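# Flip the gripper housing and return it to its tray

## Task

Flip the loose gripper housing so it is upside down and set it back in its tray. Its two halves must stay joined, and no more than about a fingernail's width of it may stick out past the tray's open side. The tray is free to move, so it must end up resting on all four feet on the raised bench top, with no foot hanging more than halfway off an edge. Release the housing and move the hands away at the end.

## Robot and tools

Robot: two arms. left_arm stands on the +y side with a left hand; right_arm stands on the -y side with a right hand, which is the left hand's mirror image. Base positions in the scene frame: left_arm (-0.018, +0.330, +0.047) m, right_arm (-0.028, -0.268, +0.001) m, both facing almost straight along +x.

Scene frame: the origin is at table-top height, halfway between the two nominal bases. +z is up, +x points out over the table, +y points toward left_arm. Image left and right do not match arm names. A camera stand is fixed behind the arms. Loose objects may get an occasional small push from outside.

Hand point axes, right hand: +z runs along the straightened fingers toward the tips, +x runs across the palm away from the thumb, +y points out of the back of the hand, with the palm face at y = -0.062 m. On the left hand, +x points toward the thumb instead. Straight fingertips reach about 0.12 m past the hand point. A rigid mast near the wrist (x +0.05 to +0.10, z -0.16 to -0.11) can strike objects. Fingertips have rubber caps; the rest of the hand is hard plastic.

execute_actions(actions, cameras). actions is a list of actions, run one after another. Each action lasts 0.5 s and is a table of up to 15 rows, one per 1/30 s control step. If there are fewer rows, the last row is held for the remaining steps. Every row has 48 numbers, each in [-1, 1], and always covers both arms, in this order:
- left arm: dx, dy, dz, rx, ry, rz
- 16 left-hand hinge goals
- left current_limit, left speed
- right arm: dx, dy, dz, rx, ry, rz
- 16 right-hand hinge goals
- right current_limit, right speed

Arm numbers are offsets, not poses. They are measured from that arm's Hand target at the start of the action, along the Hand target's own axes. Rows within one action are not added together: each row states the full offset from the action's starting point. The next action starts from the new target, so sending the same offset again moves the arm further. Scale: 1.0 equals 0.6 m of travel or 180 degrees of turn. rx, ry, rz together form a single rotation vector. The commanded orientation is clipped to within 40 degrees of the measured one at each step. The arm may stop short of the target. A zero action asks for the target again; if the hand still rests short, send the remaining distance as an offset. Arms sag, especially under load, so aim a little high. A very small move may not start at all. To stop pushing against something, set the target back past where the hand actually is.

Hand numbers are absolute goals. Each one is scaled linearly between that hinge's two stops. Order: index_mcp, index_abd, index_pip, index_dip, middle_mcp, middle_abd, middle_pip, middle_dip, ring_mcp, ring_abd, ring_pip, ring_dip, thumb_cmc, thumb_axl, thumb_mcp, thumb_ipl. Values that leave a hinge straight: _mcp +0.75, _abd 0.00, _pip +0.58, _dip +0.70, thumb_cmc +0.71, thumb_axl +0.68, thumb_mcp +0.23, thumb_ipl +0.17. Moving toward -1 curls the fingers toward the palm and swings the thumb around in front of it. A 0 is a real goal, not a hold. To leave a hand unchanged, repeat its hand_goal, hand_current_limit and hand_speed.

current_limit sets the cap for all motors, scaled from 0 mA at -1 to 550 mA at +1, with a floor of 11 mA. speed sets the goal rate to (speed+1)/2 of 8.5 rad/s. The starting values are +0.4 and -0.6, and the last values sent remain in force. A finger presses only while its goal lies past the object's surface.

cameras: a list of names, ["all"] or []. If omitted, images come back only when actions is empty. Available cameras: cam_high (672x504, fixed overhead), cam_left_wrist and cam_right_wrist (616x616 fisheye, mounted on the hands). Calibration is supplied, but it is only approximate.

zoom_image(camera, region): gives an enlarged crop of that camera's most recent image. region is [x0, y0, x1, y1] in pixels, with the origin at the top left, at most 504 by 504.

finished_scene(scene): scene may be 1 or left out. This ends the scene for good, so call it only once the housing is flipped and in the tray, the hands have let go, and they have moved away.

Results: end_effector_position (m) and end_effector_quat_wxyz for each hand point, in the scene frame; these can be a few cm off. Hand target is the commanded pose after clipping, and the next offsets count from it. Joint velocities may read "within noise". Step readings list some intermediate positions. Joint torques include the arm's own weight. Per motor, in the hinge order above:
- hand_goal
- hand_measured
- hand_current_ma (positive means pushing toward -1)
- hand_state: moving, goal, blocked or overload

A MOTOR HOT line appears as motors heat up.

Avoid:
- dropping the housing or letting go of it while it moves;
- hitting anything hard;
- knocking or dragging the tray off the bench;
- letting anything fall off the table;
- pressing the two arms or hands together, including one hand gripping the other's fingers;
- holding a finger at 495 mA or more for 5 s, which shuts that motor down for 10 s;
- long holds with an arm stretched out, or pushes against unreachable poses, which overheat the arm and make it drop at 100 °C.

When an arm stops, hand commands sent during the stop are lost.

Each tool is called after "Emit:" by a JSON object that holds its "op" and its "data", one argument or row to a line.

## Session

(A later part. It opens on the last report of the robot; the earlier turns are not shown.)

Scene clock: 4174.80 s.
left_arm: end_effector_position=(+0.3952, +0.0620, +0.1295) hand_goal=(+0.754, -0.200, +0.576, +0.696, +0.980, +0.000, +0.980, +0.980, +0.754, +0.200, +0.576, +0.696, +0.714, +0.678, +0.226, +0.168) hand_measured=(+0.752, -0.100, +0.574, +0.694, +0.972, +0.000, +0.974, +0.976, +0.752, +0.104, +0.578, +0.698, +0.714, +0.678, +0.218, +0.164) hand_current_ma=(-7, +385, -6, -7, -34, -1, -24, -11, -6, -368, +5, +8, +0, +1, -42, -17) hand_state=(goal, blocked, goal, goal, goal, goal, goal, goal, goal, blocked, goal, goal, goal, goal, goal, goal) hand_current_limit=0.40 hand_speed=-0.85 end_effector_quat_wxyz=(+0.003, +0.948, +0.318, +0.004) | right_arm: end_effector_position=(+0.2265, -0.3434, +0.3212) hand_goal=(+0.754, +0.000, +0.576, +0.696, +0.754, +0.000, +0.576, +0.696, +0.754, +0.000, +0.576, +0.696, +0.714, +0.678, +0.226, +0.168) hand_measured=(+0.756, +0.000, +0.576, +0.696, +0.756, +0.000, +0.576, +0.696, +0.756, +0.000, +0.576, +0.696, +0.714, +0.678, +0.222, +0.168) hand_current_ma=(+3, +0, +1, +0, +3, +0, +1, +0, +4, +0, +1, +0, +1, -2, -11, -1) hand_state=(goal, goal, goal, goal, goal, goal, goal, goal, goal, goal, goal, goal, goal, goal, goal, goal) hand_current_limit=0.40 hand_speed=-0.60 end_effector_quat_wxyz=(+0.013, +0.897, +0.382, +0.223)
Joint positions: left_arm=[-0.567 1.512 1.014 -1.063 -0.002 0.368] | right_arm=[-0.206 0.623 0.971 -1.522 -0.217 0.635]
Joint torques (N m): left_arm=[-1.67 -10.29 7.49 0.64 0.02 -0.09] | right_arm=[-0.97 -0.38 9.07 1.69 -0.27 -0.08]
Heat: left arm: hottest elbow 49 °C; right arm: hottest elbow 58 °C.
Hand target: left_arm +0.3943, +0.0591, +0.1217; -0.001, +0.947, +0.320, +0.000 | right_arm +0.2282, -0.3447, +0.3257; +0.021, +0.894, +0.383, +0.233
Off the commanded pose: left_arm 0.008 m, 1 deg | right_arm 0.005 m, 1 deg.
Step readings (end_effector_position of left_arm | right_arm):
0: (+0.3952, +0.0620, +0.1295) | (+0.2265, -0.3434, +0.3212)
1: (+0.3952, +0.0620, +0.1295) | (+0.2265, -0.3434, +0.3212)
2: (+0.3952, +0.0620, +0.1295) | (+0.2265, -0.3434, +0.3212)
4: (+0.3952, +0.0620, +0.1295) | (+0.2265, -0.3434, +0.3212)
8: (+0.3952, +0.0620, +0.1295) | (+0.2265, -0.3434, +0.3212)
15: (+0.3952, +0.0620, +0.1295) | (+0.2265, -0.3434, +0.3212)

Emit:
{"op": "execute_actions", "data": {
  "actions": [
    [[0,0,-0.04,0,0,0,0.754,-0.2,0.576,0.696,0.98,0,0.98,0.98,0.754,0.2,0.576,0.696,0.714,0.678,0.226,0.168,0.4,-0.85,0,0,0,0,0,0,0.754,0,0.576,0.696,0.754,0,0.576,0.696,0.754,0,0.576,0.696,0.714,0.678,0.226,0.168,0.4,-0.6]],
    [[0,0,-0.03,0,0,0,0.754,-0.2,0.576,0.696,0.98,0,0.98,0.98,0.754,0.2,0.576,0.696,0.714,0.678,0.226,0.168,0.4,-0.85,0,0,0,0,0,0,0.754,0,0.576,0.696,0.754,0,0.576,0.696,0.754,0,0.576,0.696,0.714,0.678,0.226,0.168,0.4,-0.6]]
  ],
  "cameras": ["all"]
}}

Emit:
{"op": "zoom_image", "data": {
  "camera": "cam_left_wrist",
  "region": [260, 190, 420, 350]
}}

Emit:
{"op": "zoom_image", "data": {
  "camera": "cam_high",
  "region": [250, 180, 350, 280]
}}

Scene clock: 4187.40 s.
left_arm: end_effector_position=(+0.3812, +0.0707, +0.1396) hand_goal=(+0.754, -0.200, +0.576, +0.696, +0.980, +0.000, +0.980, +0.980, +0.754, +0.200, +0.576, +0.696, +0.714, +0.678, +0.226, +0.168) hand_measured=(+0.742, -0.100, +0.570, +0.694, +0.972, +0.000, +0.974, +0.976, +0.752, +0.106, +0.578, +0.698, +0.714, +0.678, +0.218, +0.164) hand_current_ma=(-48, +385, -23, -9, -34, -1, -24, -11, -4, -365, +5, +8, +0, +1, -42, -17) hand_state=(goal, blocked, goal, goal, goal, goal, goal, goal, goal, blocked, goal, goal, goal, goal, goal, goal) hand_current_limit=0.40 hand_speed=-0.85 end_effector_quat_wxyz=(-0.020, +0.948, +0.318, -0.015) | right_arm: end_effector_position=(+0.2265, -0.3434, +0.3212) hand_goal=(+0.754, +0.000, +0.576, +0.696, +0.754, +0.000, +0.576, +0.696, +0.754, +0.000, +0.576, +0.696, +0.714, +0.678, +0.226, +0.168) hand_measured=(+0.756, +0.000, +0.576, +0.696, +0.756, +0.000, +0.576, +0.696, +0.756, +0.000, +0.576, +0.696, +0.714, +0.678, +0.222, +0.168) hand_current_ma=(+3, +0, +1, +0, +3, +0, +1, +0, +4, +0, +1, +0, +1, -2, -11, -1) hand_state=(goal, goal, goal, goal, goal, goal, goal, goal, goal, goal, goal, goal, goal, goal, goal, goal) hand_current_limit=0.40 hand_speed=-0.60 end_effector_quat_wxyz=(+0.013, +0.897, +0.382, +0.223)
Joint positions: left_arm=[-0.567 1.488 1.03 -1.162 -0.002 0.368] | right_arm=[-0.206 0.623 0.971 -1.522 -0.217 0.635]
Joint torques (N m): left_arm=[-1.85 -13.04 11.22 -0.1 0.02 -0.11] | right_arm=[-1.67 -0.44 9.14 1.5 -0.25 -0.08]
Heat: left arm: hottest elbow 49 °C; right arm: hottest elbow 58 °C.
Hand target: left_arm +0.3944, +0.0590, +0.1638; -0.001, +0.947, +0.320, +0.000 | right_arm +0.2282, -0.3447, +0.3257; +0.021, +0.894, +0.383, +0.233
Off the commanded pose: left_arm 0.030 m, 3 deg | right_arm 0.005 m, 1 deg.
Step readings (end_effector_position of left_arm | right_arm):
0: (+0.3952, +0.0620, +0.1295) | (+0.2265, -0.3434, +0.3212)
1: (+0.3952, +0.0620, +0.1295) | (+0.2265, -0.3434, +0.3212)
2: (+0.3950, +0.0622, +0.1294) | (+0.2265, -0.3434, +0.3212)
4: (+0.3924, +0.0638, +0.1283) | (+0.2265, -0.3434, +0.3212)
8: (+0.3879, +0.0666, +0.1266) | (+0.2265, -0.3434, +0.3212)
15: (+0.3857, +0.0680, +0.1259) | (+0.2265, -0.3434, +0.3212)
16: (+0.3854, +0.0681, +0.1258) | (+0.2265, -0.3434, +0.3212)
17: (+0.3845, +0.0687, +0.1259) | (+0.2265, -0.3434, +0.3212)
19: (+0.3819, +0.0703, +0.1268) | (+0.2265, -0.3434, +0.3212)
23: (+0.3785, +0.0724, +0.1317) | (+0.2265, -0.3434, +0.3212)
30: (+0.3813, +0.0707, +0.1396) | (+0.2265, -0.3434, +0.3212)
camera_calibration:
cam_left_wrist: T_world_to_cam=[[-0.993127, 0.0701876, 0.0936622, 0.32308], [0.116974, 0.622528, 0.773806, -0.248699], [-0.00399569, 0.779444, -0.626459, 0.156506], [0, 0, 0, 1]] pos_world=[0.350576, 0.0101577, 0.260229]
cam_right_wrist: T_world_to_cam=[[-0.0678408, -0.98888, -0.132337, -0.257077], [-0.881985, -0.00256027, 0.47127, -0.0158263], [-0.466368, 0.148691, -0.872004, 0.558613], [0, 0, 0, 1]] pos_world=[0.22912, -0.33732, 0.460551]

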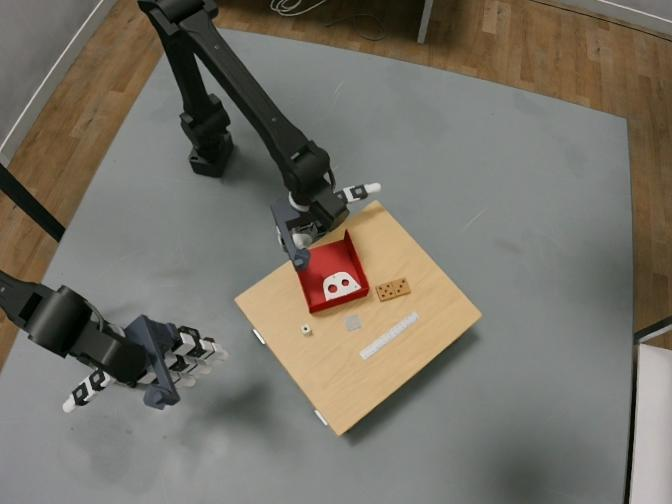

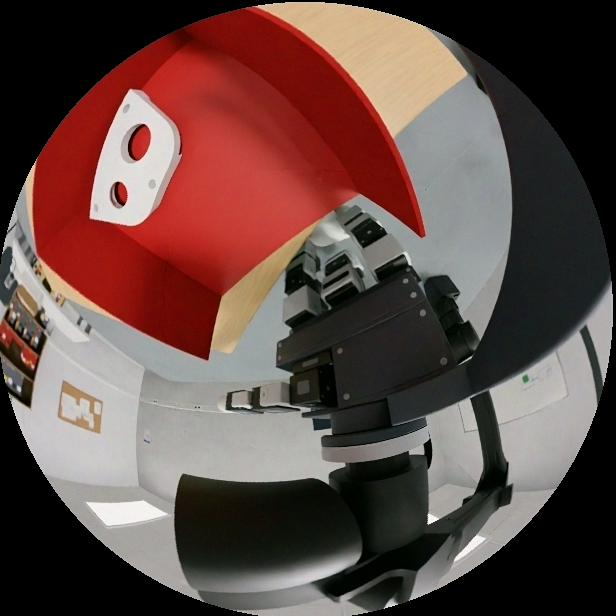

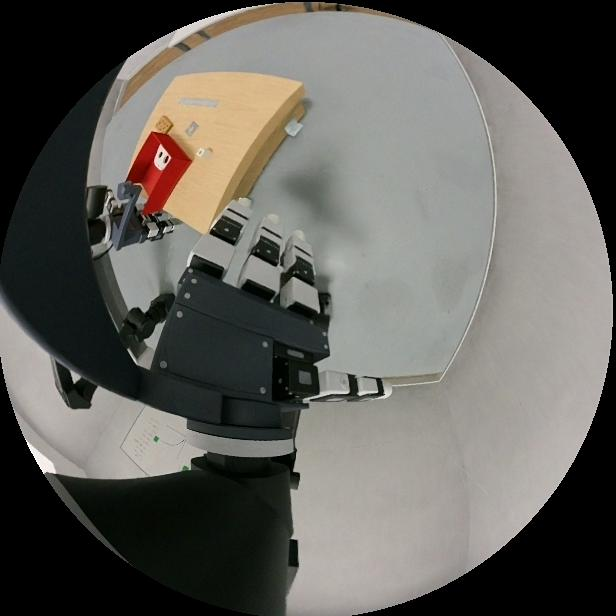

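Scaled by 3.150 from the camera's 616x616 image, which has a finer 880x880 frame.

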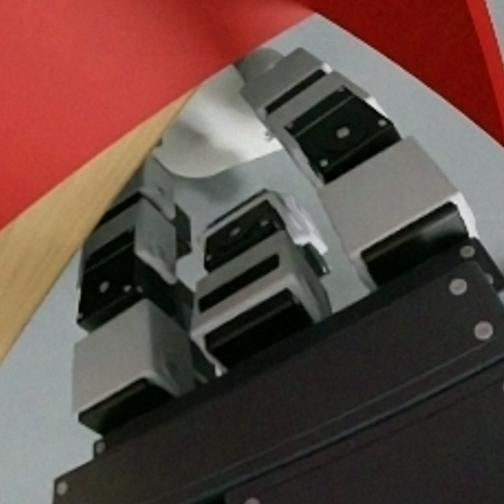

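Scaled by 5.040 from the camera's 672x504 image, which has a finer 960x720 frame.

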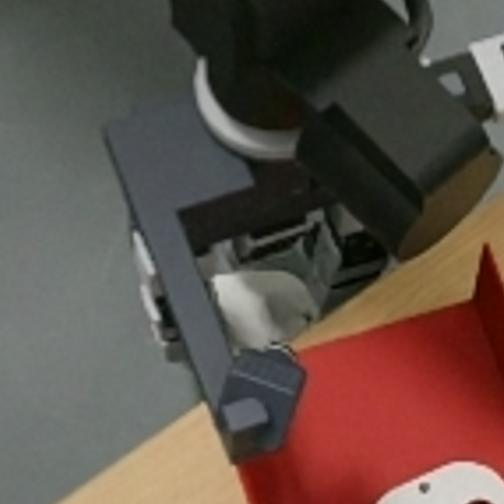

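Emit:
{"op": "execute_actions", "data": {
  "actions": [
    [[0,-0.03,-0.04,0,0,0,0.754,-0.2,0.576,0.696,0.98,0,0.98,0.98,0.754,0.2,0.576,0.696,0.714,0.678,0.226,0.168,0.4,-0.85,0,0,0,0,0,0,0.754,0,0.576,0.696,0.754,0,0.576,0.696,0.754,0,0.576,0.696,0.714,0.678,0.226,0.168,0.4,-0.6]]
  ],
  "cameras": ["cam_left_wrist","cam_high"]
}}

Emit:
{"op": "zoom_image", "data": {
  "camera": "cam_left_wrist",
  "region": [260, 190, 420, 350]
}}

Emit:
{"op": "zoom_image", "data": {
  "camera": "cam_high",
  "region": [250, 180, 350, 280]
}}

Scene clock: 4197.80 s.
left_arm: end_effector_position=(+0.3695, +0.0788, +0.1682) hand_goal=(+0.754, -0.200, +0.576, +0.696, +0.980, +0.000, +0.980, +0.980, +0.754, +0.200, +0.576, +0.696, +0.714, +0.678, +0.226, +0.168) hand_measured=(+0.742, -0.100, +0.570, +0.694, +0.972, +0.000, +0.974, +0.976, +0.754, +0.106, +0.578, +0.698, +0.714, +0.678, +0.218, +0.164) hand_current_ma=(-45, +385, -23, -9, -34, -1, -24, -11, -3, -365, +5, +8, +0, +1, -42, -17) hand_state=(goal, blocked, goal, goal, goal, goal, goal, goal, goal, blocked, goal, goal, goal, goal, goal, goal) hand_current_limit=0.40 hand_speed=-0.85 end_effector_quat_wxyz=(-0.015, +0.948, +0.319, -0.011) | right_arm: end_effector_position=(+0.2265, -0.3434, +0.3212) hand_goal=(+0.754, +0.000, +0.576, +0.696, +0.754, +0.000, +0.576, +0.696, +0.754, +0.000, +0.576, +0.696, +0.714, +0.678, +0.226, +0.168) hand_measured=(+0.756, +0.000, +0.576, +0.696, +0.756, +0.000, +0.576, +0.696, +0.756, +0.000, +0.576, +0.696, +0.714, +0.678, +0.222, +0.168) hand_current_ma=(+3, +0, +1, +0, +3, +0, +1, +0, +4, +0, +1, +0, +1, -2, -11, -1) hand_state=(goal, goal, goal, goal, goal, goal, goal, goal, goal, goal, goal, goal, goal, goal, goal, goal) hand_current_limit=0.40 hand_speed=-0.60 end_effector_quat_wxyz=(+0.013, +0.897, +0.382, +0.223)
Joint positions: left_arm=[-0.565 1.413 1.03 -1.226 -0.002 0.368] | right_arm=[-0.206 0.623 0.971 -1.522 -0.217 0.635]
Joint torques (N m): left_arm=[0.03 -10.4 11.26 -0.36 -0.02 0.08] | right_arm=[-1.38 -0.21 9.2 1.58 -0.3 -0.07]
Heat: left arm: hottest elbow 51 °C; right arm: hottest elbow 58 °C.
Hand target: left_arm +0.3835, +0.0732, +0.1878; +0.000, +0.947, +0.320, +0.000 | right_arm +0.2282, -0.3447, +0.3257; +0.021, +0.894, +0.383, +0.233
Off the commanded pose: left_arm 0.025 m, 2 deg | right_arm 0.005 m, 1 deg.
Step readings (end_effector_position of left_arm | right_arm):
0: (+0.3811, +0.0708, +0.1396) | (+0.2265, -0.3434, +0.3212)
1: (+0.3810, +0.0709, +0.1397) | (+0.2265, -0.3434, +0.3212)
2: (+0.3798, +0.0716, +0.1400) | (+0.2265, -0.3434, +0.3212)
4: (+0.3766, +0.0736, +0.1433) | (+0.2265, -0.3434, +0.3212)
8: (+0.3715, +0.0767, +0.1581) | (+0.2265, -0.3434, +0.3212)
15: (+0.3698, +0.0786, +0.1683) | (+0.2265, -0.3434, +0.3212)
camera_calibration:
cam_left_wrist: T_world_to_cam=[[-0.994069, 0.0691739, 0.0839144, 0.310237], [0.108748, 0.62722, 0.771213, -0.271365], [0.000714964, 0.775764, -0.631022, 0.167313], [0, 0, 0, 1]] pos_world=[0.337788, 0.0189497, 0.288825]
Images, in order (width x height): cam_high 672x504, cam_left_wrist 616x616.

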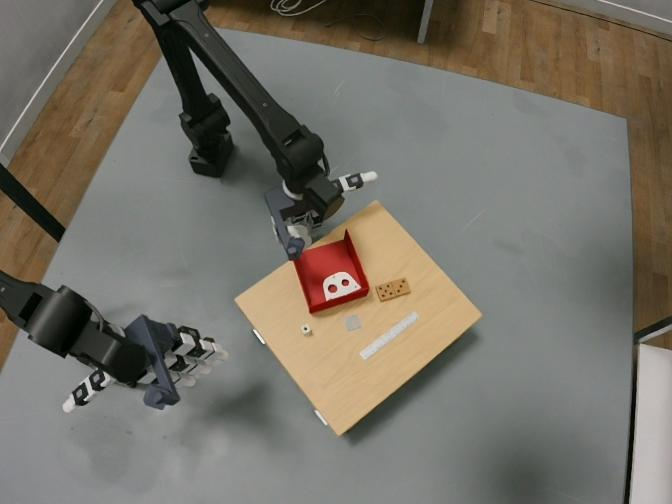

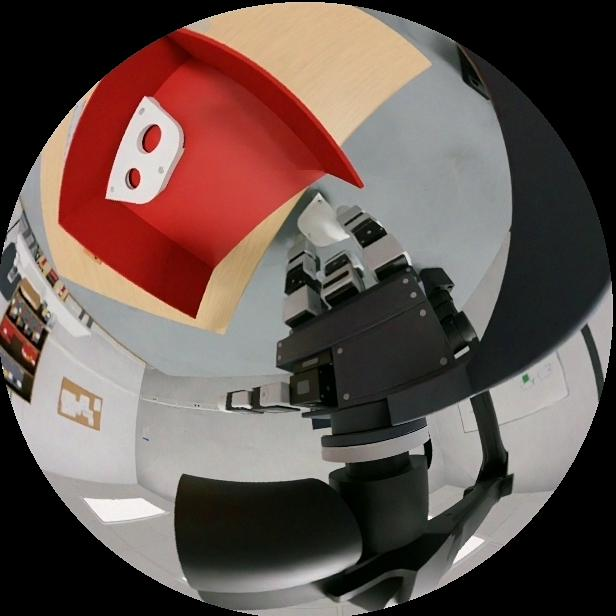

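Scaled by 3.150 from the camera's 616x616 image, which has a finer 880x880 frame.

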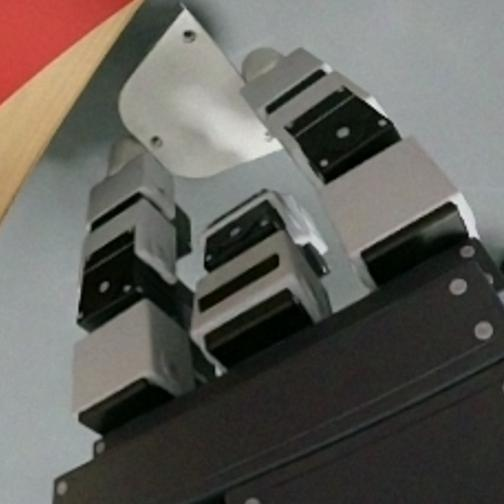

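Scaled by 5.040 from the camera's 672x504 image, which has a finer 960x720 frame.

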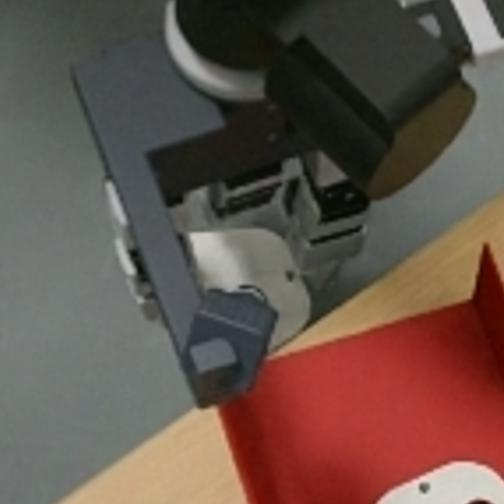

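Emit:
{"op": "execute_actions", "data": {
  "actions": [
    [[0,-0.01,-0.05,0,0,0,0.754,-0.2,0.576,0.696,0.98,0,0.98,0.98,0.754,0.2,0.576,0.696,0.714,0.678,0.226,0.168,0.4,-0.85,0,0,0,0,0,0,0.754,0,0.576,0.696,0.754,0,0.576,0.696,0.754,0,0.576,0.696,0.714,0.678,0.226,0.168,0.4,-0.6]],
    [[0,0,-0.05,0,0,0,0.754,-0.2,0.576,0.696,0.98,0,0.98,0.98,0.754,0.2,0.576,0.696,0.714,0.678,0.226,0.168,0.4,-0.85,0,0,0,0,0,0,0.754,0,0.576,0.696,0.754,0,0.576,0.696,0.754,0,0.576,0.696,0.714,0.678,0.226,0.168,0.4,-0.6]]
  ],
  "cameras": ["cam_left_wrist","cam_high"]
}}

Emit:
{"op": "zoom_image", "data": {
  "camera": "cam_left_wrist",
  "region": [260, 190, 420, 350]
}}

Emit:
{"op": "zoom_image", "data": {
  "camera": "cam_high",
  "region": [250, 170, 350, 270]
}}

Scene clock: 4206.47 s.
left_arm: end_effector_position=(+0.3667, +0.0828, +0.2237) hand_goal=(+0.754, -0.200, +0.576, +0.696, +0.980, +0.000, +0.980, +0.980, +0.754, +0.200, +0.576, +0.696, +0.714, +0.678, +0.226, +0.168) hand_measured=(+0.744, -0.100, +0.570, +0.694, +0.972, +0.000, +0.974, +0.976, +0.754, +0.106, +0.578, +0.698, +0.714, +0.678, +0.218, +0.164) hand_current_ma=(-43, +385, -23, -9, -34, -1, -24, -11, -2, -365, +5, +8, +0, +1, -42, -17) hand_state=(goal, blocked, goal, goal, goal, goal, goal, goal, goal, blocked, goal, goal, goal, goal, goal, goal) hand_current_limit=0.40 hand_speed=-0.85 end_effector_quat_wxyz=(-0.019, +0.947, +0.321, -0.014) | right_arm: end_effector_position=(+0.2265, -0.3434, +0.3212) hand_goal=(+0.754, +0.000, +0.576, +0.696, +0.754, +0.000, +0.576, +0.696, +0.754, +0.000, +0.576, +0.696, +0.714, +0.678, +0.226, +0.168) hand_measured=(+0.756, +0.000, +0.576, +0.696, +0.756, +0.000, +0.576, +0.696, +0.756, +0.000, +0.576, +0.696, +0.714, +0.678, +0.222, +0.168) hand_current_ma=(+3, +0, +1, +0, +3, +0, +1, +0, +4, +0, +1, +0, +1, -2, -11, -1) hand_state=(goal, goal, goal, goal, goal, goal, goal, goal, goal, goal, goal, goal, goal, goal, goal, goal) hand_current_limit=0.40 hand_speed=-0.60 end_effector_quat_wxyz=(+0.013, +0.897, +0.382, +0.223)
Joint positions: left_arm=[-0.561 1.361 1.132 -1.388 -0.002 0.368] | right_arm=[-0.206 0.623 0.971 -1.522 -0.217 0.635]
Joint torques (N m): left_arm=[-0.26 -11.75 12.22 -0.12 0 0.15] | right_arm=[-1.03 -0.21 9.18 1.58 -0.26 -0.04]
Heat: left arm: hottest elbow 52 °C; right arm: hottest elbow 58 °C.
Hand target: left_arm +0.3799, +0.0780, +0.2477; -0.001, +0.947, +0.320, +0.000 | right_arm +0.2282, -0.3447, +0.3257; +0.021, +0.894, +0.383, +0.233
Off the commanded pose: left_arm 0.028 m, 3 deg | right_arm 0.005 m, 1 deg.
Step readings (end_effector_position of left_arm | right_arm):
0: (+0.3695, +0.0788, +0.1682) | (+0.2265, -0.3434, +0.3212)
1: (+0.3692, +0.0792, +0.1681) | (+0.2265, -0.3434, +0.3212)
2: (+0.3683, +0.0800, +0.1682) | (+0.2265, -0.3434, +0.3212)
4: (+0.3659, +0.0823, +0.1702) | (+0.2265, -0.3434, +0.3212)
8: (+0.3635, +0.0844, +0.1811) | (+0.2265, -0.3434, +0.3212)
15: (+0.3662, +0.0829, +0.1952) | (+0.2265, -0.3434, +0.3212)
16: (+0.3661, +0.0832, +0.1954) | (+0.2265, -0.3434, +0.3212)
17: (+0.3651, +0.0838, +0.1958) | (+0.2265, -0.3434, +0.3212)
19: (+0.3630, +0.0851, +0.1991) | (+0.2265, -0.3434, +0.3212)
23: (+0.3648, +0.0840, +0.2123) | (+0.2265, -0.3434, +0.3212)
30: (+0.3673, +0.0824, +0.2239) | (+0.2265, -0.3434, +0.3212)
camera_calibration:
cam_left_wrist: T_world_to_cam=[[-0.993723, 0.0646357, 0.0913018, 0.301195], [0.111644, 0.624291, 0.773173, -0.31765], [-0.0070243, 0.778514, -0.627588, 0.201134], [0, 0, 0, 1]] pos_world=[0.336181, 0.0222519, 0.344328]
Images, in order (width x height): cam_high 672x504, cam_left_wrist 616x616.

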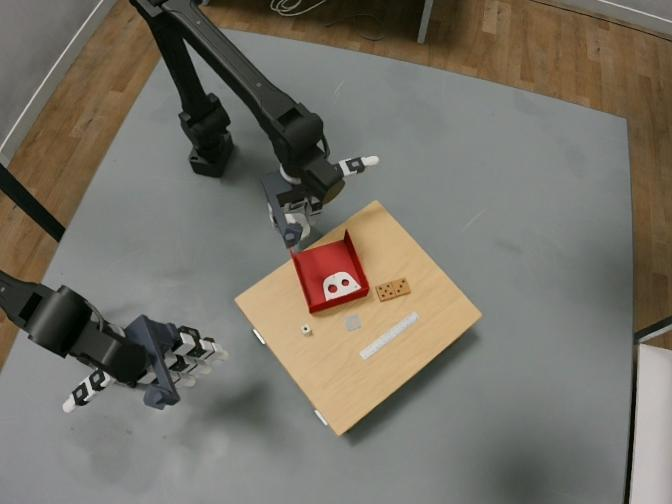

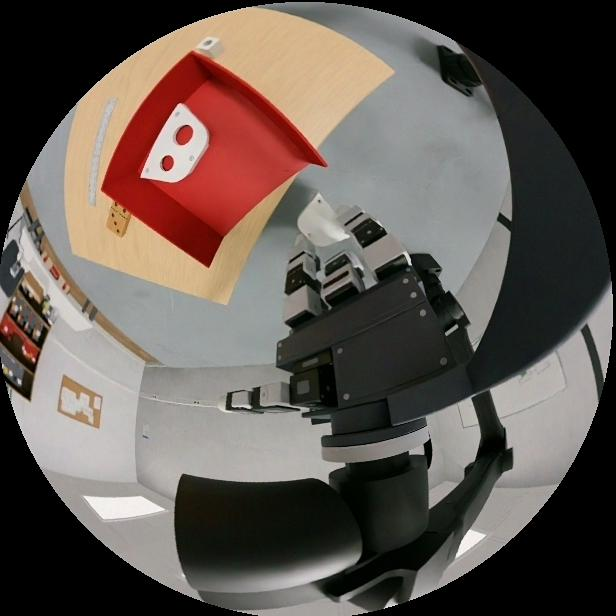

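Scaled by 3.150 from the camera's 616x616 image, which has a finer 880x880 frame.

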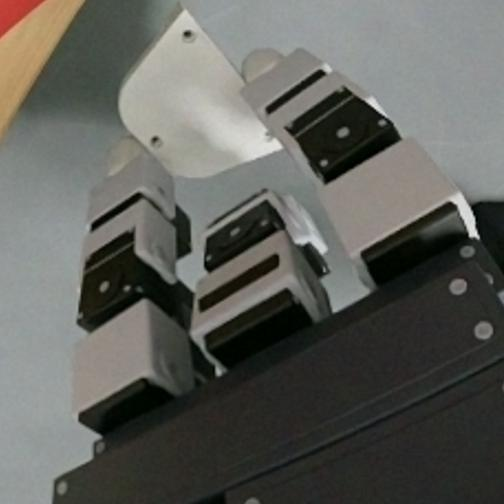

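Scaled by 5.040 from the camera's 672x504 image, which has a finer 960x720 frame.

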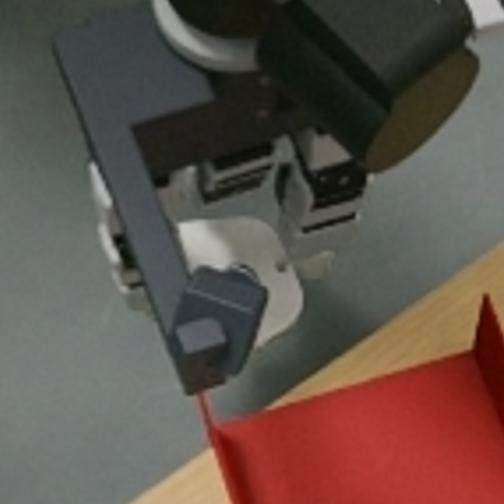

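Emit:
{"op": "execute_actions", "data": {
  "actions": [
    [[0,0,-0.08,0,0,0,0.754,-0.2,0.576,0.696,0.98,0,0.98,0.98,0.754,0.2,0.576,0.696,0.714,0.678,0.226,0.168,0.4,-0.85,0,0,0,0,0,0,0.754,0,0.576,0.696,0.754,0,0.576,0.696,0.754,0,0.576,0.696,0.714,0.678,0.226,0.168,0.4,-0.6]],
    [[0,0,-0.08,0,0,0,0.754,-0.2,0.576,0.696,0.98,0,0.98,0.98,0.754,0.2,0.576,0.696,0.714,0.678,0.226,0.168,0.4,-0.85,0,0,0,0,0,0,0.754,0,0.576,0.696,0.754,0,0.576,0.696,0.754,0,0.576,0.696,0.714,0.678,0.226,0.168,0.4,-0.6]],
    [[0,0,-0.08,0,0,0,0.754,-0.2,0.576,0.696,0.98,0,0.98,0.98,0.754,0.2,0.576,0.696,0.714,0.678,0.226,0.168,0.4,-0.85,0,0,0,0,0,0,0.754,0,0.576,0.696,0.754,0,0.576,0.696,0.754,0,0.576,0.696,0.714,0.678,0.226,0.168,0.4,-0.6]],
    [[0,0,-0.05,0,0,0,0.754,-0.2,0.576,0.696,0.98,0,0.98,0.98,0.754,0.2,0.576,0.696,0.714,0.678,0.226,0.168,0.4,-0.85,0,0,0,0,0,0,0.754,0,0.576,0.696,0.754,0,0.576,0.696,0.754,0,0.576,0.696,0.714,0.678,0.226,0.168,0.4,-0.6]]
  ],
  "cameras": ["cam_left_wrist","cam_high"]
}}

Emit:
{"op": "zoom_image", "data": {
  "camera": "cam_left_wrist",
  "region": [260, 190, 420, 350]
}}

Emit:
{"op": "zoom_image", "data": {
  "camera": "cam_high",
  "region": [240, 150, 360, 270]
}}

Scene clock: 4352.83 s.
left_arm: end_effector_position=(+0.3742, +0.0783, +0.3937) hand_goal=(+0.754, -0.200, +0.576, +0.696, +0.980, +0.000, +0.980, +0.980, +0.754, +0.200, +0.576, +0.696, +0.714, +0.678, +0.226, +0.168) hand_measured=(+0.744, -0.100, +0.570, +0.694, +0.972, +0.000, +0.974, +0.976, +0.754, +0.106, +0.578, +0.698, +0.714, +0.678, +0.218, +0.164) hand_current_ma=(-38, +385, -22, -9, -33, -1, -24, -11, +0, -365, +5, +8, +0, +1, -42, -17) hand_state=(goal, blocked, goal, goal, goal, goal, goal, goal, goal, blocked, goal, goal, goal, goal, goal, goal) hand_current_limit=0.40 hand_speed=-0.85 end_effector_quat_wxyz=(+0.034, +0.946, +0.321, +0.029) | right_arm: end_effector_position=(+0.2265, -0.3434, +0.3212) hand_goal=(+0.754, +0.000, +0.576, +0.696, +0.754, +0.000, +0.576, +0.696, +0.754, +0.000, +0.576, +0.696, +0.714, +0.678, +0.226, +0.168) hand_measured=(+0.756, +0.000, +0.576, +0.696, +0.756, +0.000, +0.576, +0.696, +0.756, +0.000, +0.576, +0.696, +0.714, +0.678, +0.222, +0.168) hand_current_ma=(+3, +0, +1, +0, +3, +0, +1, +0, +4, +0, +1, +0, +1, -2, -11, -1) hand_state=(goal, goal, goal, goal, goal, goal, goal, goal, goal, goal, goal, goal, goal, goal, goal, goal) hand_current_limit=0.40 hand_speed=-0.60 end_effector_quat_wxyz=(+0.013, +0.897, +0.382, +0.223)
Joint positions: left_arm=[-0.56 1.288 1.479 -1.671 -0.001 0.368] | right_arm=[-0.206 0.623 0.971 -1.522 -0.217 0.635]
Joint torques (N m): left_arm=[-0.44 -10.46 12.74 0.25 0.03 0.18] | right_arm=[-1.08 -0.44 9.22 1.61 -0.27 -0.07]
Heat: left arm: hottest elbow 56 °C; right arm: hottest elbow 57 °C.
Hand target: left_arm +0.3800, +0.0778, +0.4218; +0.000, +0.947, +0.320, +0.000 | right_arm +0.2282, -0.3447, +0.3257; +0.021, +0.894, +0.383, +0.233
Off the commanded pose: left_arm 0.029 m, 5 deg | right_arm 0.005 m, 1 deg.
joint sent to its limit (left arm) — joint 4 (wrist pitch), lower limit. The joint targets are off in orientation, not in position.
Step readings (end_effector_position of left_arm | right_arm):
0: (+0.3666, +0.0828, +0.2236) | (+0.2265, -0.3434, +0.3212)
1: (+0.3666, +0.0828, +0.2240) | (+0.2265, -0.3434, +0.3212)
2: (+0.3654, +0.0836, +0.2253) | (+0.2265, -0.3434, +0.3212)
4: (+0.3632, +0.0849, +0.2316) | (+0.2265, -0.3434, +0.3212)
8: (+0.3670, +0.0827, +0.2571) | (+0.2265, -0.3434, +0.3212)
15: (+0.3696, +0.0810, +0.2754) | (+0.2265, -0.3434, +0.3212)
16: (+0.3692, +0.0813, +0.2755) | (+0.2265, -0.3434, +0.3212)
17: (+0.3675, +0.0823, +0.2767) | (+0.2265, -0.3434, +0.3212)
19: (+0.3647, +0.0840, +0.2834) | (+0.2265, -0.3434, +0.3212)
23: (+0.3690, +0.0814, +0.3096) | (+0.2265, -0.3434, +0.3212)
30: (+0.3707, +0.0803, +0.3230) | (+0.2265, -0.3434, +0.3212)
31: (+0.3704, +0.0805, +0.3231) | (+0.2265, -0.3434, +0.3212)
32: (+0.3699, +0.0809, +0.3239) | (+0.2265, -0.3434, +0.3212)
34: (+0.3697, +0.0809, +0.3283) | (+0.2265, -0.3434, +0.3212)
38: (+0.3723, +0.0794, +0.3485) | (+0.2265, -0.3434, +0.3212)
45: (+0.3723, +0.0794, +0.3686) | (+0.2265, -0.3434, +0.3212)
46: (+0.3723, +0.0794, +0.3688) | (+0.2265, -0.3434, +0.3212)
47: (+0.3725, +0.0793, +0.3692) | (+0.2265, -0.3434, +0.3212)
49: (+0.3728, +0.0791, +0.3709) | (+0.2265, -0.3434, +0.3212)
53: (+0.3743, +0.0781, +0.3811) | (+0.2265, -0.3434, +0.3212)
60: (+0.3740, +0.0782, +0.3935) | (+0.2265, -0.3434, +0.3212)
camera_calibration:
cam_left_wrist: T_world_to_cam=[[-0.997378, 0.06623, -0.029181, 0.342095], [0.0236413, 0.679224, 0.73355, -0.402875], [0.0684035, 0.730937, -0.679009, 0.307031], [0, 0, 0, 1]] pos_world=[0.32972, 0.0265646, 0.513988]
Images, in order (width x height): cam_high 672x504, cam_left_wrist 616x616.

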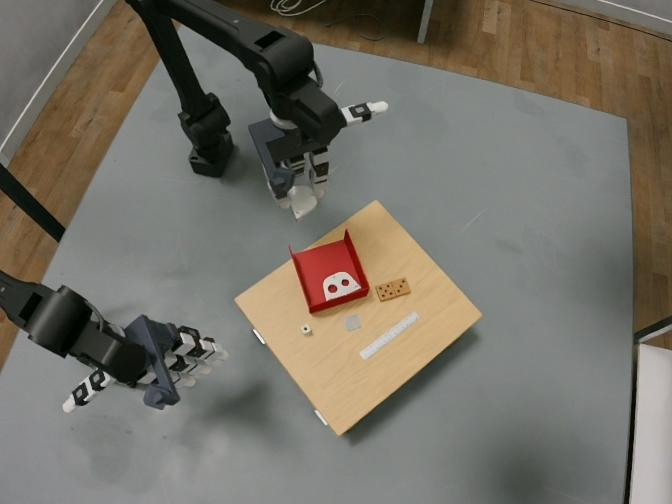

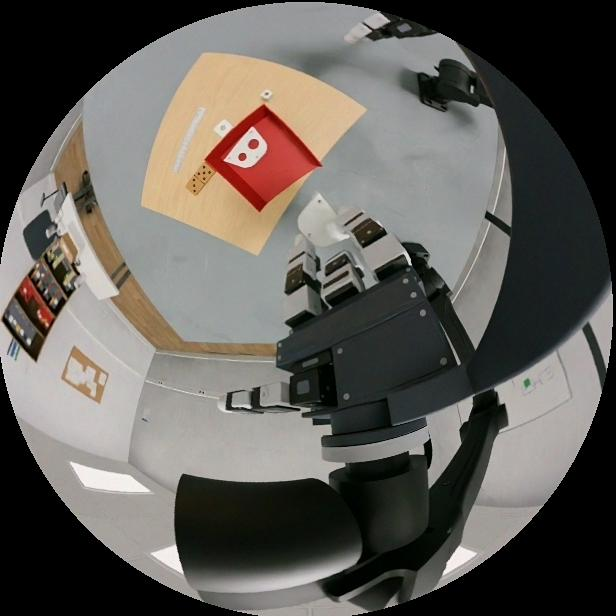

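Scaled by 3.150 from the camera's 616x616 image, which has a finer 880x880 frame.

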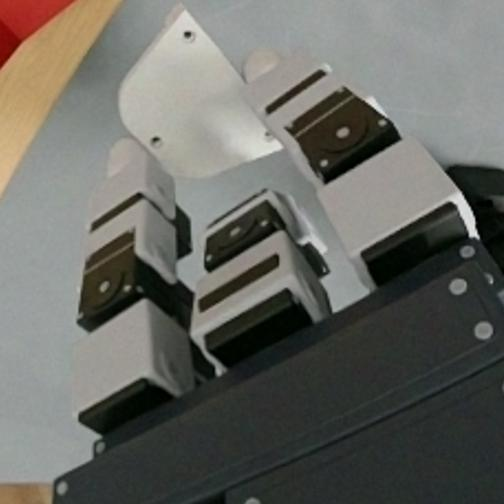

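Scaled by 4.200 from the camera's 672x504 image, which has a finer 960x720 frame.

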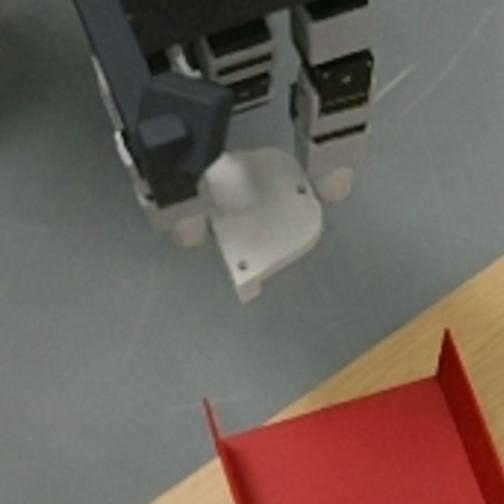

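Emit:
{"op": "zoom_image", "data": {
  "camera": "cam_left_wrist",
  "region": [190, 80, 350, 240]
}}

Scaled by 3.150 from the camera's 616x616 image, which has a finer 880x880 frame.

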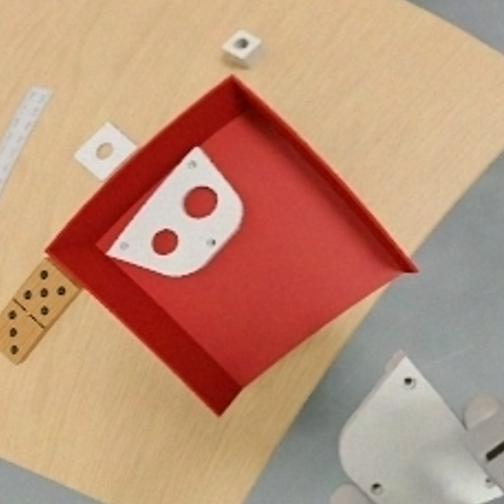

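Emit:
{"op": "execute_actions", "data": {
  "actions": [
    [[0,0,0,0,0,-0.06,0.754,-0.2,0.576,0.696,0.98,0,0.98,0.98,0.754,0.2,0.576,0.696,0.714,0.678,0.226,0.168,0.4,-0.85,0,0,0,0,0,0,0.754,0,0.576,0.696,0.754,0,0.576,0.696,0.754,0,0.576,0.696,0.714,0.678,0.226,0.168,0.4,-0.6]],
    [[0,0,0,0,0,-0.08,0.754,-0.2,0.576,0.696,0.98,0,0.98,0.98,0.754,0.2,0.576,0.696,0.714,0.678,0.226,0.168,0.4,-0.85,0,0,0,0,0,0,0.754,0,0.576,0.696,0.754,0,0.576,0.696,0.754,0,0.576,0.696,0.714,0.678,0.226,0.168,0.4,-0.6]],
    [[0,0,0,0,0,-0.09,0.754,-0.2,0.576,0.696,0.98,0,0.98,0.98,0.754,0.2,0.576,0.696,0.714,0.678,0.226,0.168,0.4,-0.85,0,0,0,0,0,0,0.754,0,0.576,0.696,0.754,0,0.576,0.696,0.754,0,0.576,0.696,0.714,0.678,0.226,0.168,0.4,-0.6]]
  ],
  "cameras": ["cam_left_wrist","cam_high"]
}}

Scene clock: 4381.87 s.
left_arm: end_effector_position=(+0.3728, +0.0833, +0.4022) hand_goal=(+0.754, -0.200, +0.576, +0.696, +0.980, +0.000, +0.980, +0.980, +0.754, +0.200, +0.576, +0.696, +0.714, +0.678, +0.226, +0.168) hand_measured=(+0.746, -0.100, +0.570, +0.694, +0.972, +0.000, +0.974, +0.976, +0.754, +0.106, +0.578, +0.698, +0.714, +0.678, +0.218, +0.164) hand_current_ma=(-32, +385, -22, -9, -33, -1, -24, -11, +2, -365, +5, +8, +0, +1, -42, -17) hand_state=(goal, blocked, goal, goal, goal, goal, goal, goal, goal, blocked, goal, goal, goal, goal, goal, goal) hand_current_limit=0.40 hand_speed=-0.85 end_effector_quat_wxyz=(+0.051, +0.778, +0.625, +0.019) | right_arm: end_effector_position=(+0.2265, -0.3434, +0.3212) hand_goal=(+0.754, +0.000, +0.576, +0.696, +0.754, +0.000, +0.576, +0.696, +0.754, +0.000, +0.576, +0.696, +0.714, +0.678, +0.226, +0.168) hand_measured=(+0.756, +0.000, +0.576, +0.696, +0.756, +0.000, +0.576, +0.696, +0.756, +0.000, +0.576, +0.696, +0.714, +0.678, +0.222, +0.168) hand_current_ma=(+3, +0, +1, +0, +3, +0, +1, +0, +4, +0, +1, +0, +1, -2, -11, -1) hand_state=(goal, goal, goal, goal, goal, goal, goal, goal, goal, goal, goal, goal, goal, goal, goal, goal) hand_current_limit=0.40 hand_speed=-0.60 end_effector_quat_wxyz=(+0.013, +0.897, +0.382, +0.223)
Joint positions: left_arm=[-0.708 1.319 1.528 -1.672 -0.018 -0.478] | right_arm=[-0.206 0.623 0.971 -1.522 -0.217 0.635]
Joint torques (N m): left_arm=[-1.32 -9.41 12.94 0.32 -0.26 -0.15] | right_arm=[-1.38 -0.21 9.16 1.62 -0.26 -0.08]
Heat: left arm: hottest elbow 60 °C; right arm: hottest elbow 57 °C.
Hand target: left_arm +0.3799, +0.0777, +0.4218; +0.000, +0.773, +0.634, +0.000 | right_arm +0.2282, -0.3447, +0.3257; +0.021, +0.894, +0.383, +0.233
Off the commanded pose: left_arm 0.022 m, 6 deg | right_arm 0.005 m, 1 deg.
joint sent to its limit (left arm) — joint 4 (wrist pitch), lower limit. The joint targets are off in orientation, not in position.
Step readings (end_effector_position of left_arm | right_arm):
0: (+0.3742, +0.0783, +0.3937) | (+0.2265, -0.3434, +0.3212)
1: (+0.3742, +0.0784, +0.3937) | (+0.2265, -0.3434, +0.3212)
2: (+0.3746, +0.0789, +0.3937) | (+0.2265, -0.3434, +0.3212)
4: (+0.3754, +0.0798, +0.3937) | (+0.2265, -0.3434, +0.3212)
8: (+0.3758, +0.0801, +0.3937) | (+0.2265, -0.3434, +0.3212)
15: (+0.3753, +0.0797, +0.3937) | (+0.2265, -0.3434, +0.3212)
16: (+0.3755, +0.0801, +0.3937) | (+0.2265, -0.3434, +0.3212)
17: (+0.3755, +0.0804, +0.3937) | (+0.2265, -0.3434, +0.3212)
19: (+0.3757, +0.0817, +0.3937) | (+0.2265, -0.3434, +0.3212)
23: (+0.3723, +0.0789, +0.3946) | (+0.2265, -0.3434, +0.3212)
30: (+0.3722, +0.0799, +0.3987) | (+0.2265, -0.3434, +0.3212)
31: (+0.3726, +0.0808, +0.3991) | (+0.2265, -0.3434, +0.3212)
32: (+0.3725, +0.0815, +0.3997) | (+0.2265, -0.3434, +0.3212)
34: (+0.3728, +0.0831, +0.4012) | (+0.2265, -0.3434, +0.3212)
38: (+0.3714, +0.0796, +0.4048) | (+0.2265, -0.3434, +0.3212)
45: (+0.3720, +0.0804, +0.4025) | (+0.2265, -0.3434, +0.3212)
camera_calibration:
cam_left_wrist: T_world_to_cam=[[-0.807648, -0.58961, 0.00809621, 0.309551], [-0.421105, 0.586331, 0.692016, -0.222224], [-0.412767, 0.555496, -0.721836, 0.520574], [0, 0, 0, 1]] pos_world=[0.371304, 0.0236341, 0.527046]
Images, in order (width x height): cam_high 672x504, cam_left_wrist 616x616.

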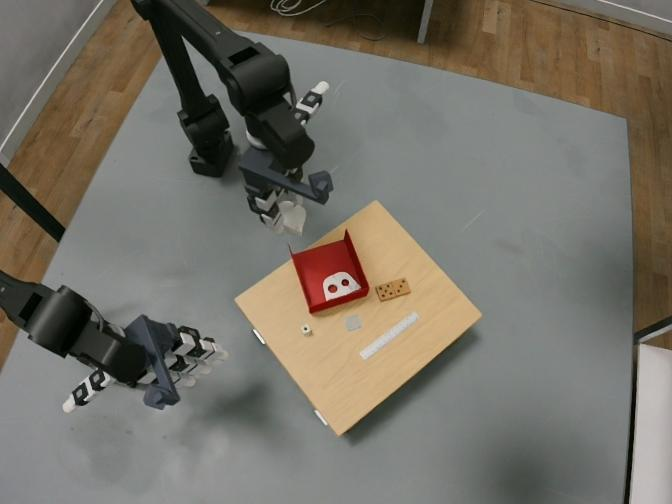

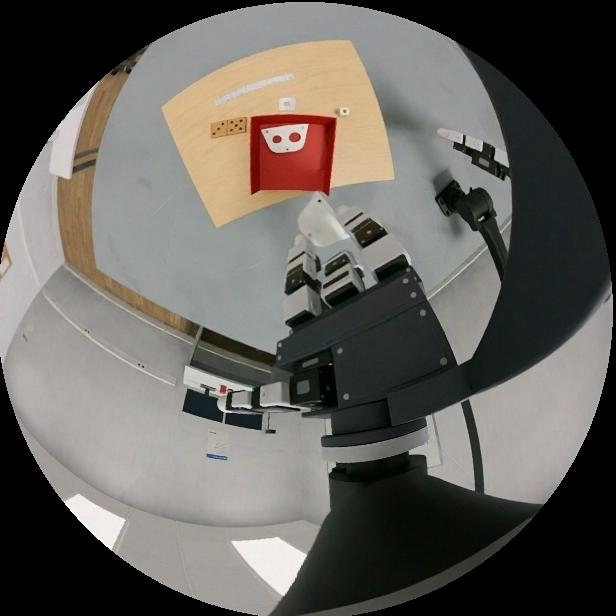

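Emit:
{"op": "execute_actions", "data": {
  "actions": [
    [[0,0,0,0,0,-0.09,0.754,-0.2,0.576,0.696,0.98,0,0.98,0.98,0.754,0.2,0.576,0.696,0.714,0.678,0.226,0.168,0.4,-0.85,0,0,0,0,0,0,0.754,0,0.576,0.696,0.754,0,0.576,0.696,0.754,0,0.576,0.696,0.714,0.678,0.226,0.168,0.4,-0.6]],
    [[0,0,0,0,0,-0.09,0.754,-0.2,0.576,0.696,0.98,0,0.98,0.98,0.754,0.2,0.576,0.696,0.714,0.678,0.226,0.168,0.4,-0.85,0,0,0,0,0,0,0.754,0,0.576,0.696,0.754,0,0.576,0.696,0.754,0,0.576,0.696,0.714,0.678,0.226,0.168,0.4,-0.6]],
    [[0,0,0,0,0,-0.07,0.754,-0.2,0.576,0.696,0.98,0,0.98,0.98,0.754,0.2,0.576,0.696,0.714,0.678,0.226,0.168,0.4,-0.85,0,0,0,0,0,0,0.754,0,0.576,0.696,0.754,0,0.576,0.696,0.754,0,0.576,0.696,0.714,0.678,0.226,0.168,0.4,-0.6]]
  ],
  "cameras": ["cam_left_wrist","cam_high"]
}}

Emit:
{"op": "zoom_image", "data": {
  "camera": "cam_left_wrist",
  "region": [220, 90, 400, 270]
}}

Scene clock: 4393.13 s.
left_arm: end_effector_position=(+0.3742, +0.0860, +0.4055) hand_goal=(+0.754, -0.200, +0.576, +0.696, +0.980, +0.000, +0.980, +0.980, +0.754, +0.200, +0.576, +0.696, +0.714, +0.678, +0.226, +0.168) hand_measured=(+0.746, -0.100, +0.570, +0.694, +0.972, +0.000, +0.974, +0.976, +0.756, +0.106, +0.578, +0.698, +0.714, +0.678, +0.218, +0.164) hand_current_ma=(-30, +385, -22, -9, -33, -1, -24, -11, +5, -365, +5, +8, -1, +1, -42, -17) hand_state=(goal, blocked, goal, goal, goal, goal, goal, goal, goal, blocked, goal, goal, goal, goal, goal, goal) hand_current_limit=0.40 hand_speed=-0.85 end_effector_quat_wxyz=(+0.065, +0.481, +0.874, +0.002) | right_arm: end_effector_position=(+0.2265, -0.3434, +0.3212) hand_goal=(+0.754, +0.000, +0.576, +0.696, +0.754, +0.000, +0.576, +0.696, +0.754, +0.000, +0.576, +0.696, +0.714, +0.678, +0.226, +0.168) hand_measured=(+0.756, +0.000, +0.576, +0.696, +0.756, +0.000, +0.576, +0.696, +0.756, +0.000, +0.576, +0.696, +0.714, +0.678, +0.222, +0.168) hand_current_ma=(+3, +0, +1, +0, +3, +0, +1, +0, +4, +0, +1, +0, +1, -2, -11, -1) hand_state=(goal, goal, goal, goal, goal, goal, goal, goal, goal, goal, goal, goal, goal, goal, goal, goal) hand_current_limit=0.40 hand_speed=-0.60 end_effector_quat_wxyz=(+0.013, +0.897, +0.382, +0.223)
Joint positions: left_arm=[-0.772 1.469 1.7 -1.676 -0.037 -1.322] | right_arm=[-0.206 0.623 0.971 -1.522 -0.217 0.635]
Joint torques (N m): left_arm=[-1.2 -11.22 12.88 0.29 -0.23 -0.11] | right_arm=[-1.03 -0.03 9.17 1.62 -0.26 -0.07]
Heat: left arm: hottest elbow 63 °C; right arm: hottest elbow 57 °C.
Hand target: left_arm +0.3799, +0.0778, +0.4220; +0.000, +0.471, +0.882, +0.000 | right_arm +0.2282, -0.3447, +0.3257; +0.021, +0.894, +0.383, +0.233
Off the commanded pose: left_arm 0.019 m, 8 deg | right_arm 0.005 m, 1 deg.
joint sent to its limit (left arm) — joint 4 (wrist pitch), lower limit. The joint targets are off in orientation, not in position.
Step readings (end_effector_position of left_arm | right_arm):
0: (+0.3728, +0.0833, +0.4022) | (+0.2265, -0.3434, +0.3212)
1: (+0.3728, +0.0837, +0.4024) | (+0.2265, -0.3434, +0.3212)
2: (+0.3727, +0.0843, +0.4026) | (+0.2265, -0.3434, +0.3212)
4: (+0.3734, +0.0848, +0.4044) | (+0.2265, -0.3434, +0.3212)
8: (+0.3741, +0.0805, +0.4065) | (+0.2265, -0.3434, +0.3212)
15: (+0.3734, +0.0815, +0.4012) | (+0.2265, -0.3434, +0.3212)
16: (+0.3733, +0.0822, +0.4012) | (+0.2265, -0.3434, +0.3212)
17: (+0.3732, +0.0833, +0.4015) | (+0.2265, -0.3434, +0.3212)
19: (+0.3737, +0.0830, +0.4043) | (+0.2265, -0.3434, +0.3212)
23: (+0.3761, +0.0811, +0.4080) | (+0.2265, -0.3434, +0.3212)
30: (+0.3747, +0.0832, +0.4026) | (+0.2265, -0.3434, +0.3212)
31: (+0.3745, +0.0837, +0.4025) | (+0.2265, -0.3434, +0.3212)
32: (+0.3743, +0.0844, +0.4028) | (+0.2265, -0.3434, +0.3212)
34: (+0.3750, +0.0843, +0.4052) | (+0.2265, -0.3434, +0.3212)
38: (+0.3770, +0.0828, +0.4085) | (+0.2265, -0.3434, +0.3212)
45: (+0.3753, +0.0849, +0.4046) | (+0.2265, -0.3434, +0.3212)
camera_calibration:
cam_left_wrist: T_world_to_cam=[[-0.163201, -0.982339, 0.0915197, 0.0710285], [-0.717694, 0.181859, 0.672192, -0.0717111], [-0.676964, 0.0440192, -0.734699, 0.670086], [0, 0, 0, 1]] pos_world=[0.413749, 0.0533187, 0.534014]
Images, in order (width x height): cam_high 672x504, cam_left_wrist 616x616.

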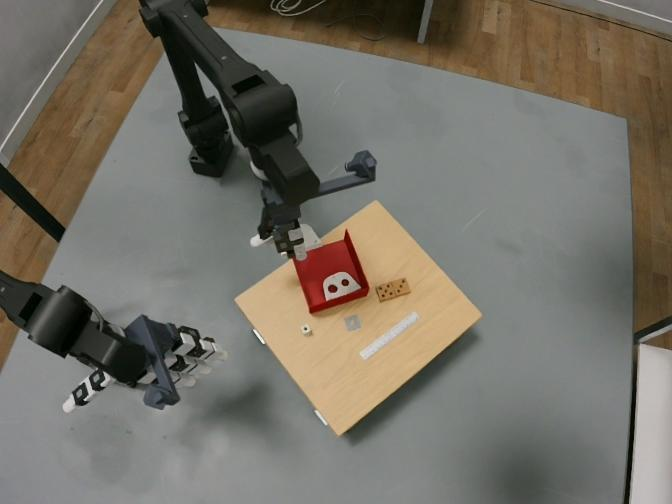

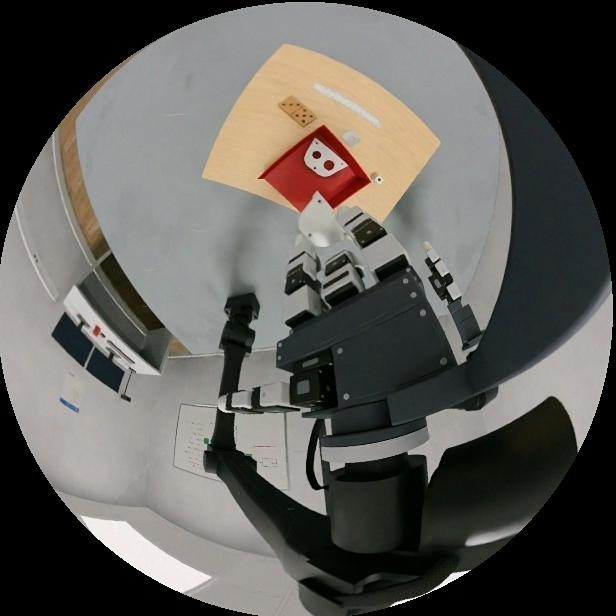

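Scaled by 2.800 from the camera's 616x616 image, which has a finer 880x880 frame.

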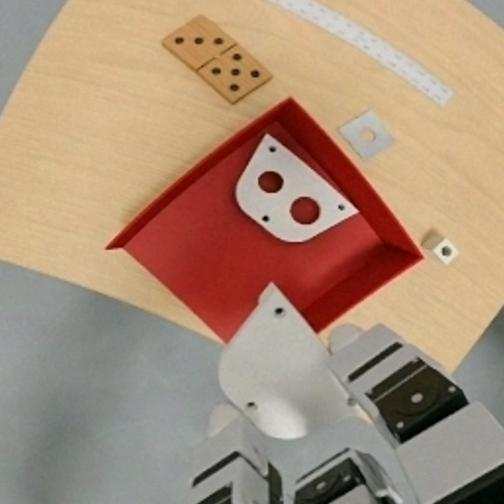

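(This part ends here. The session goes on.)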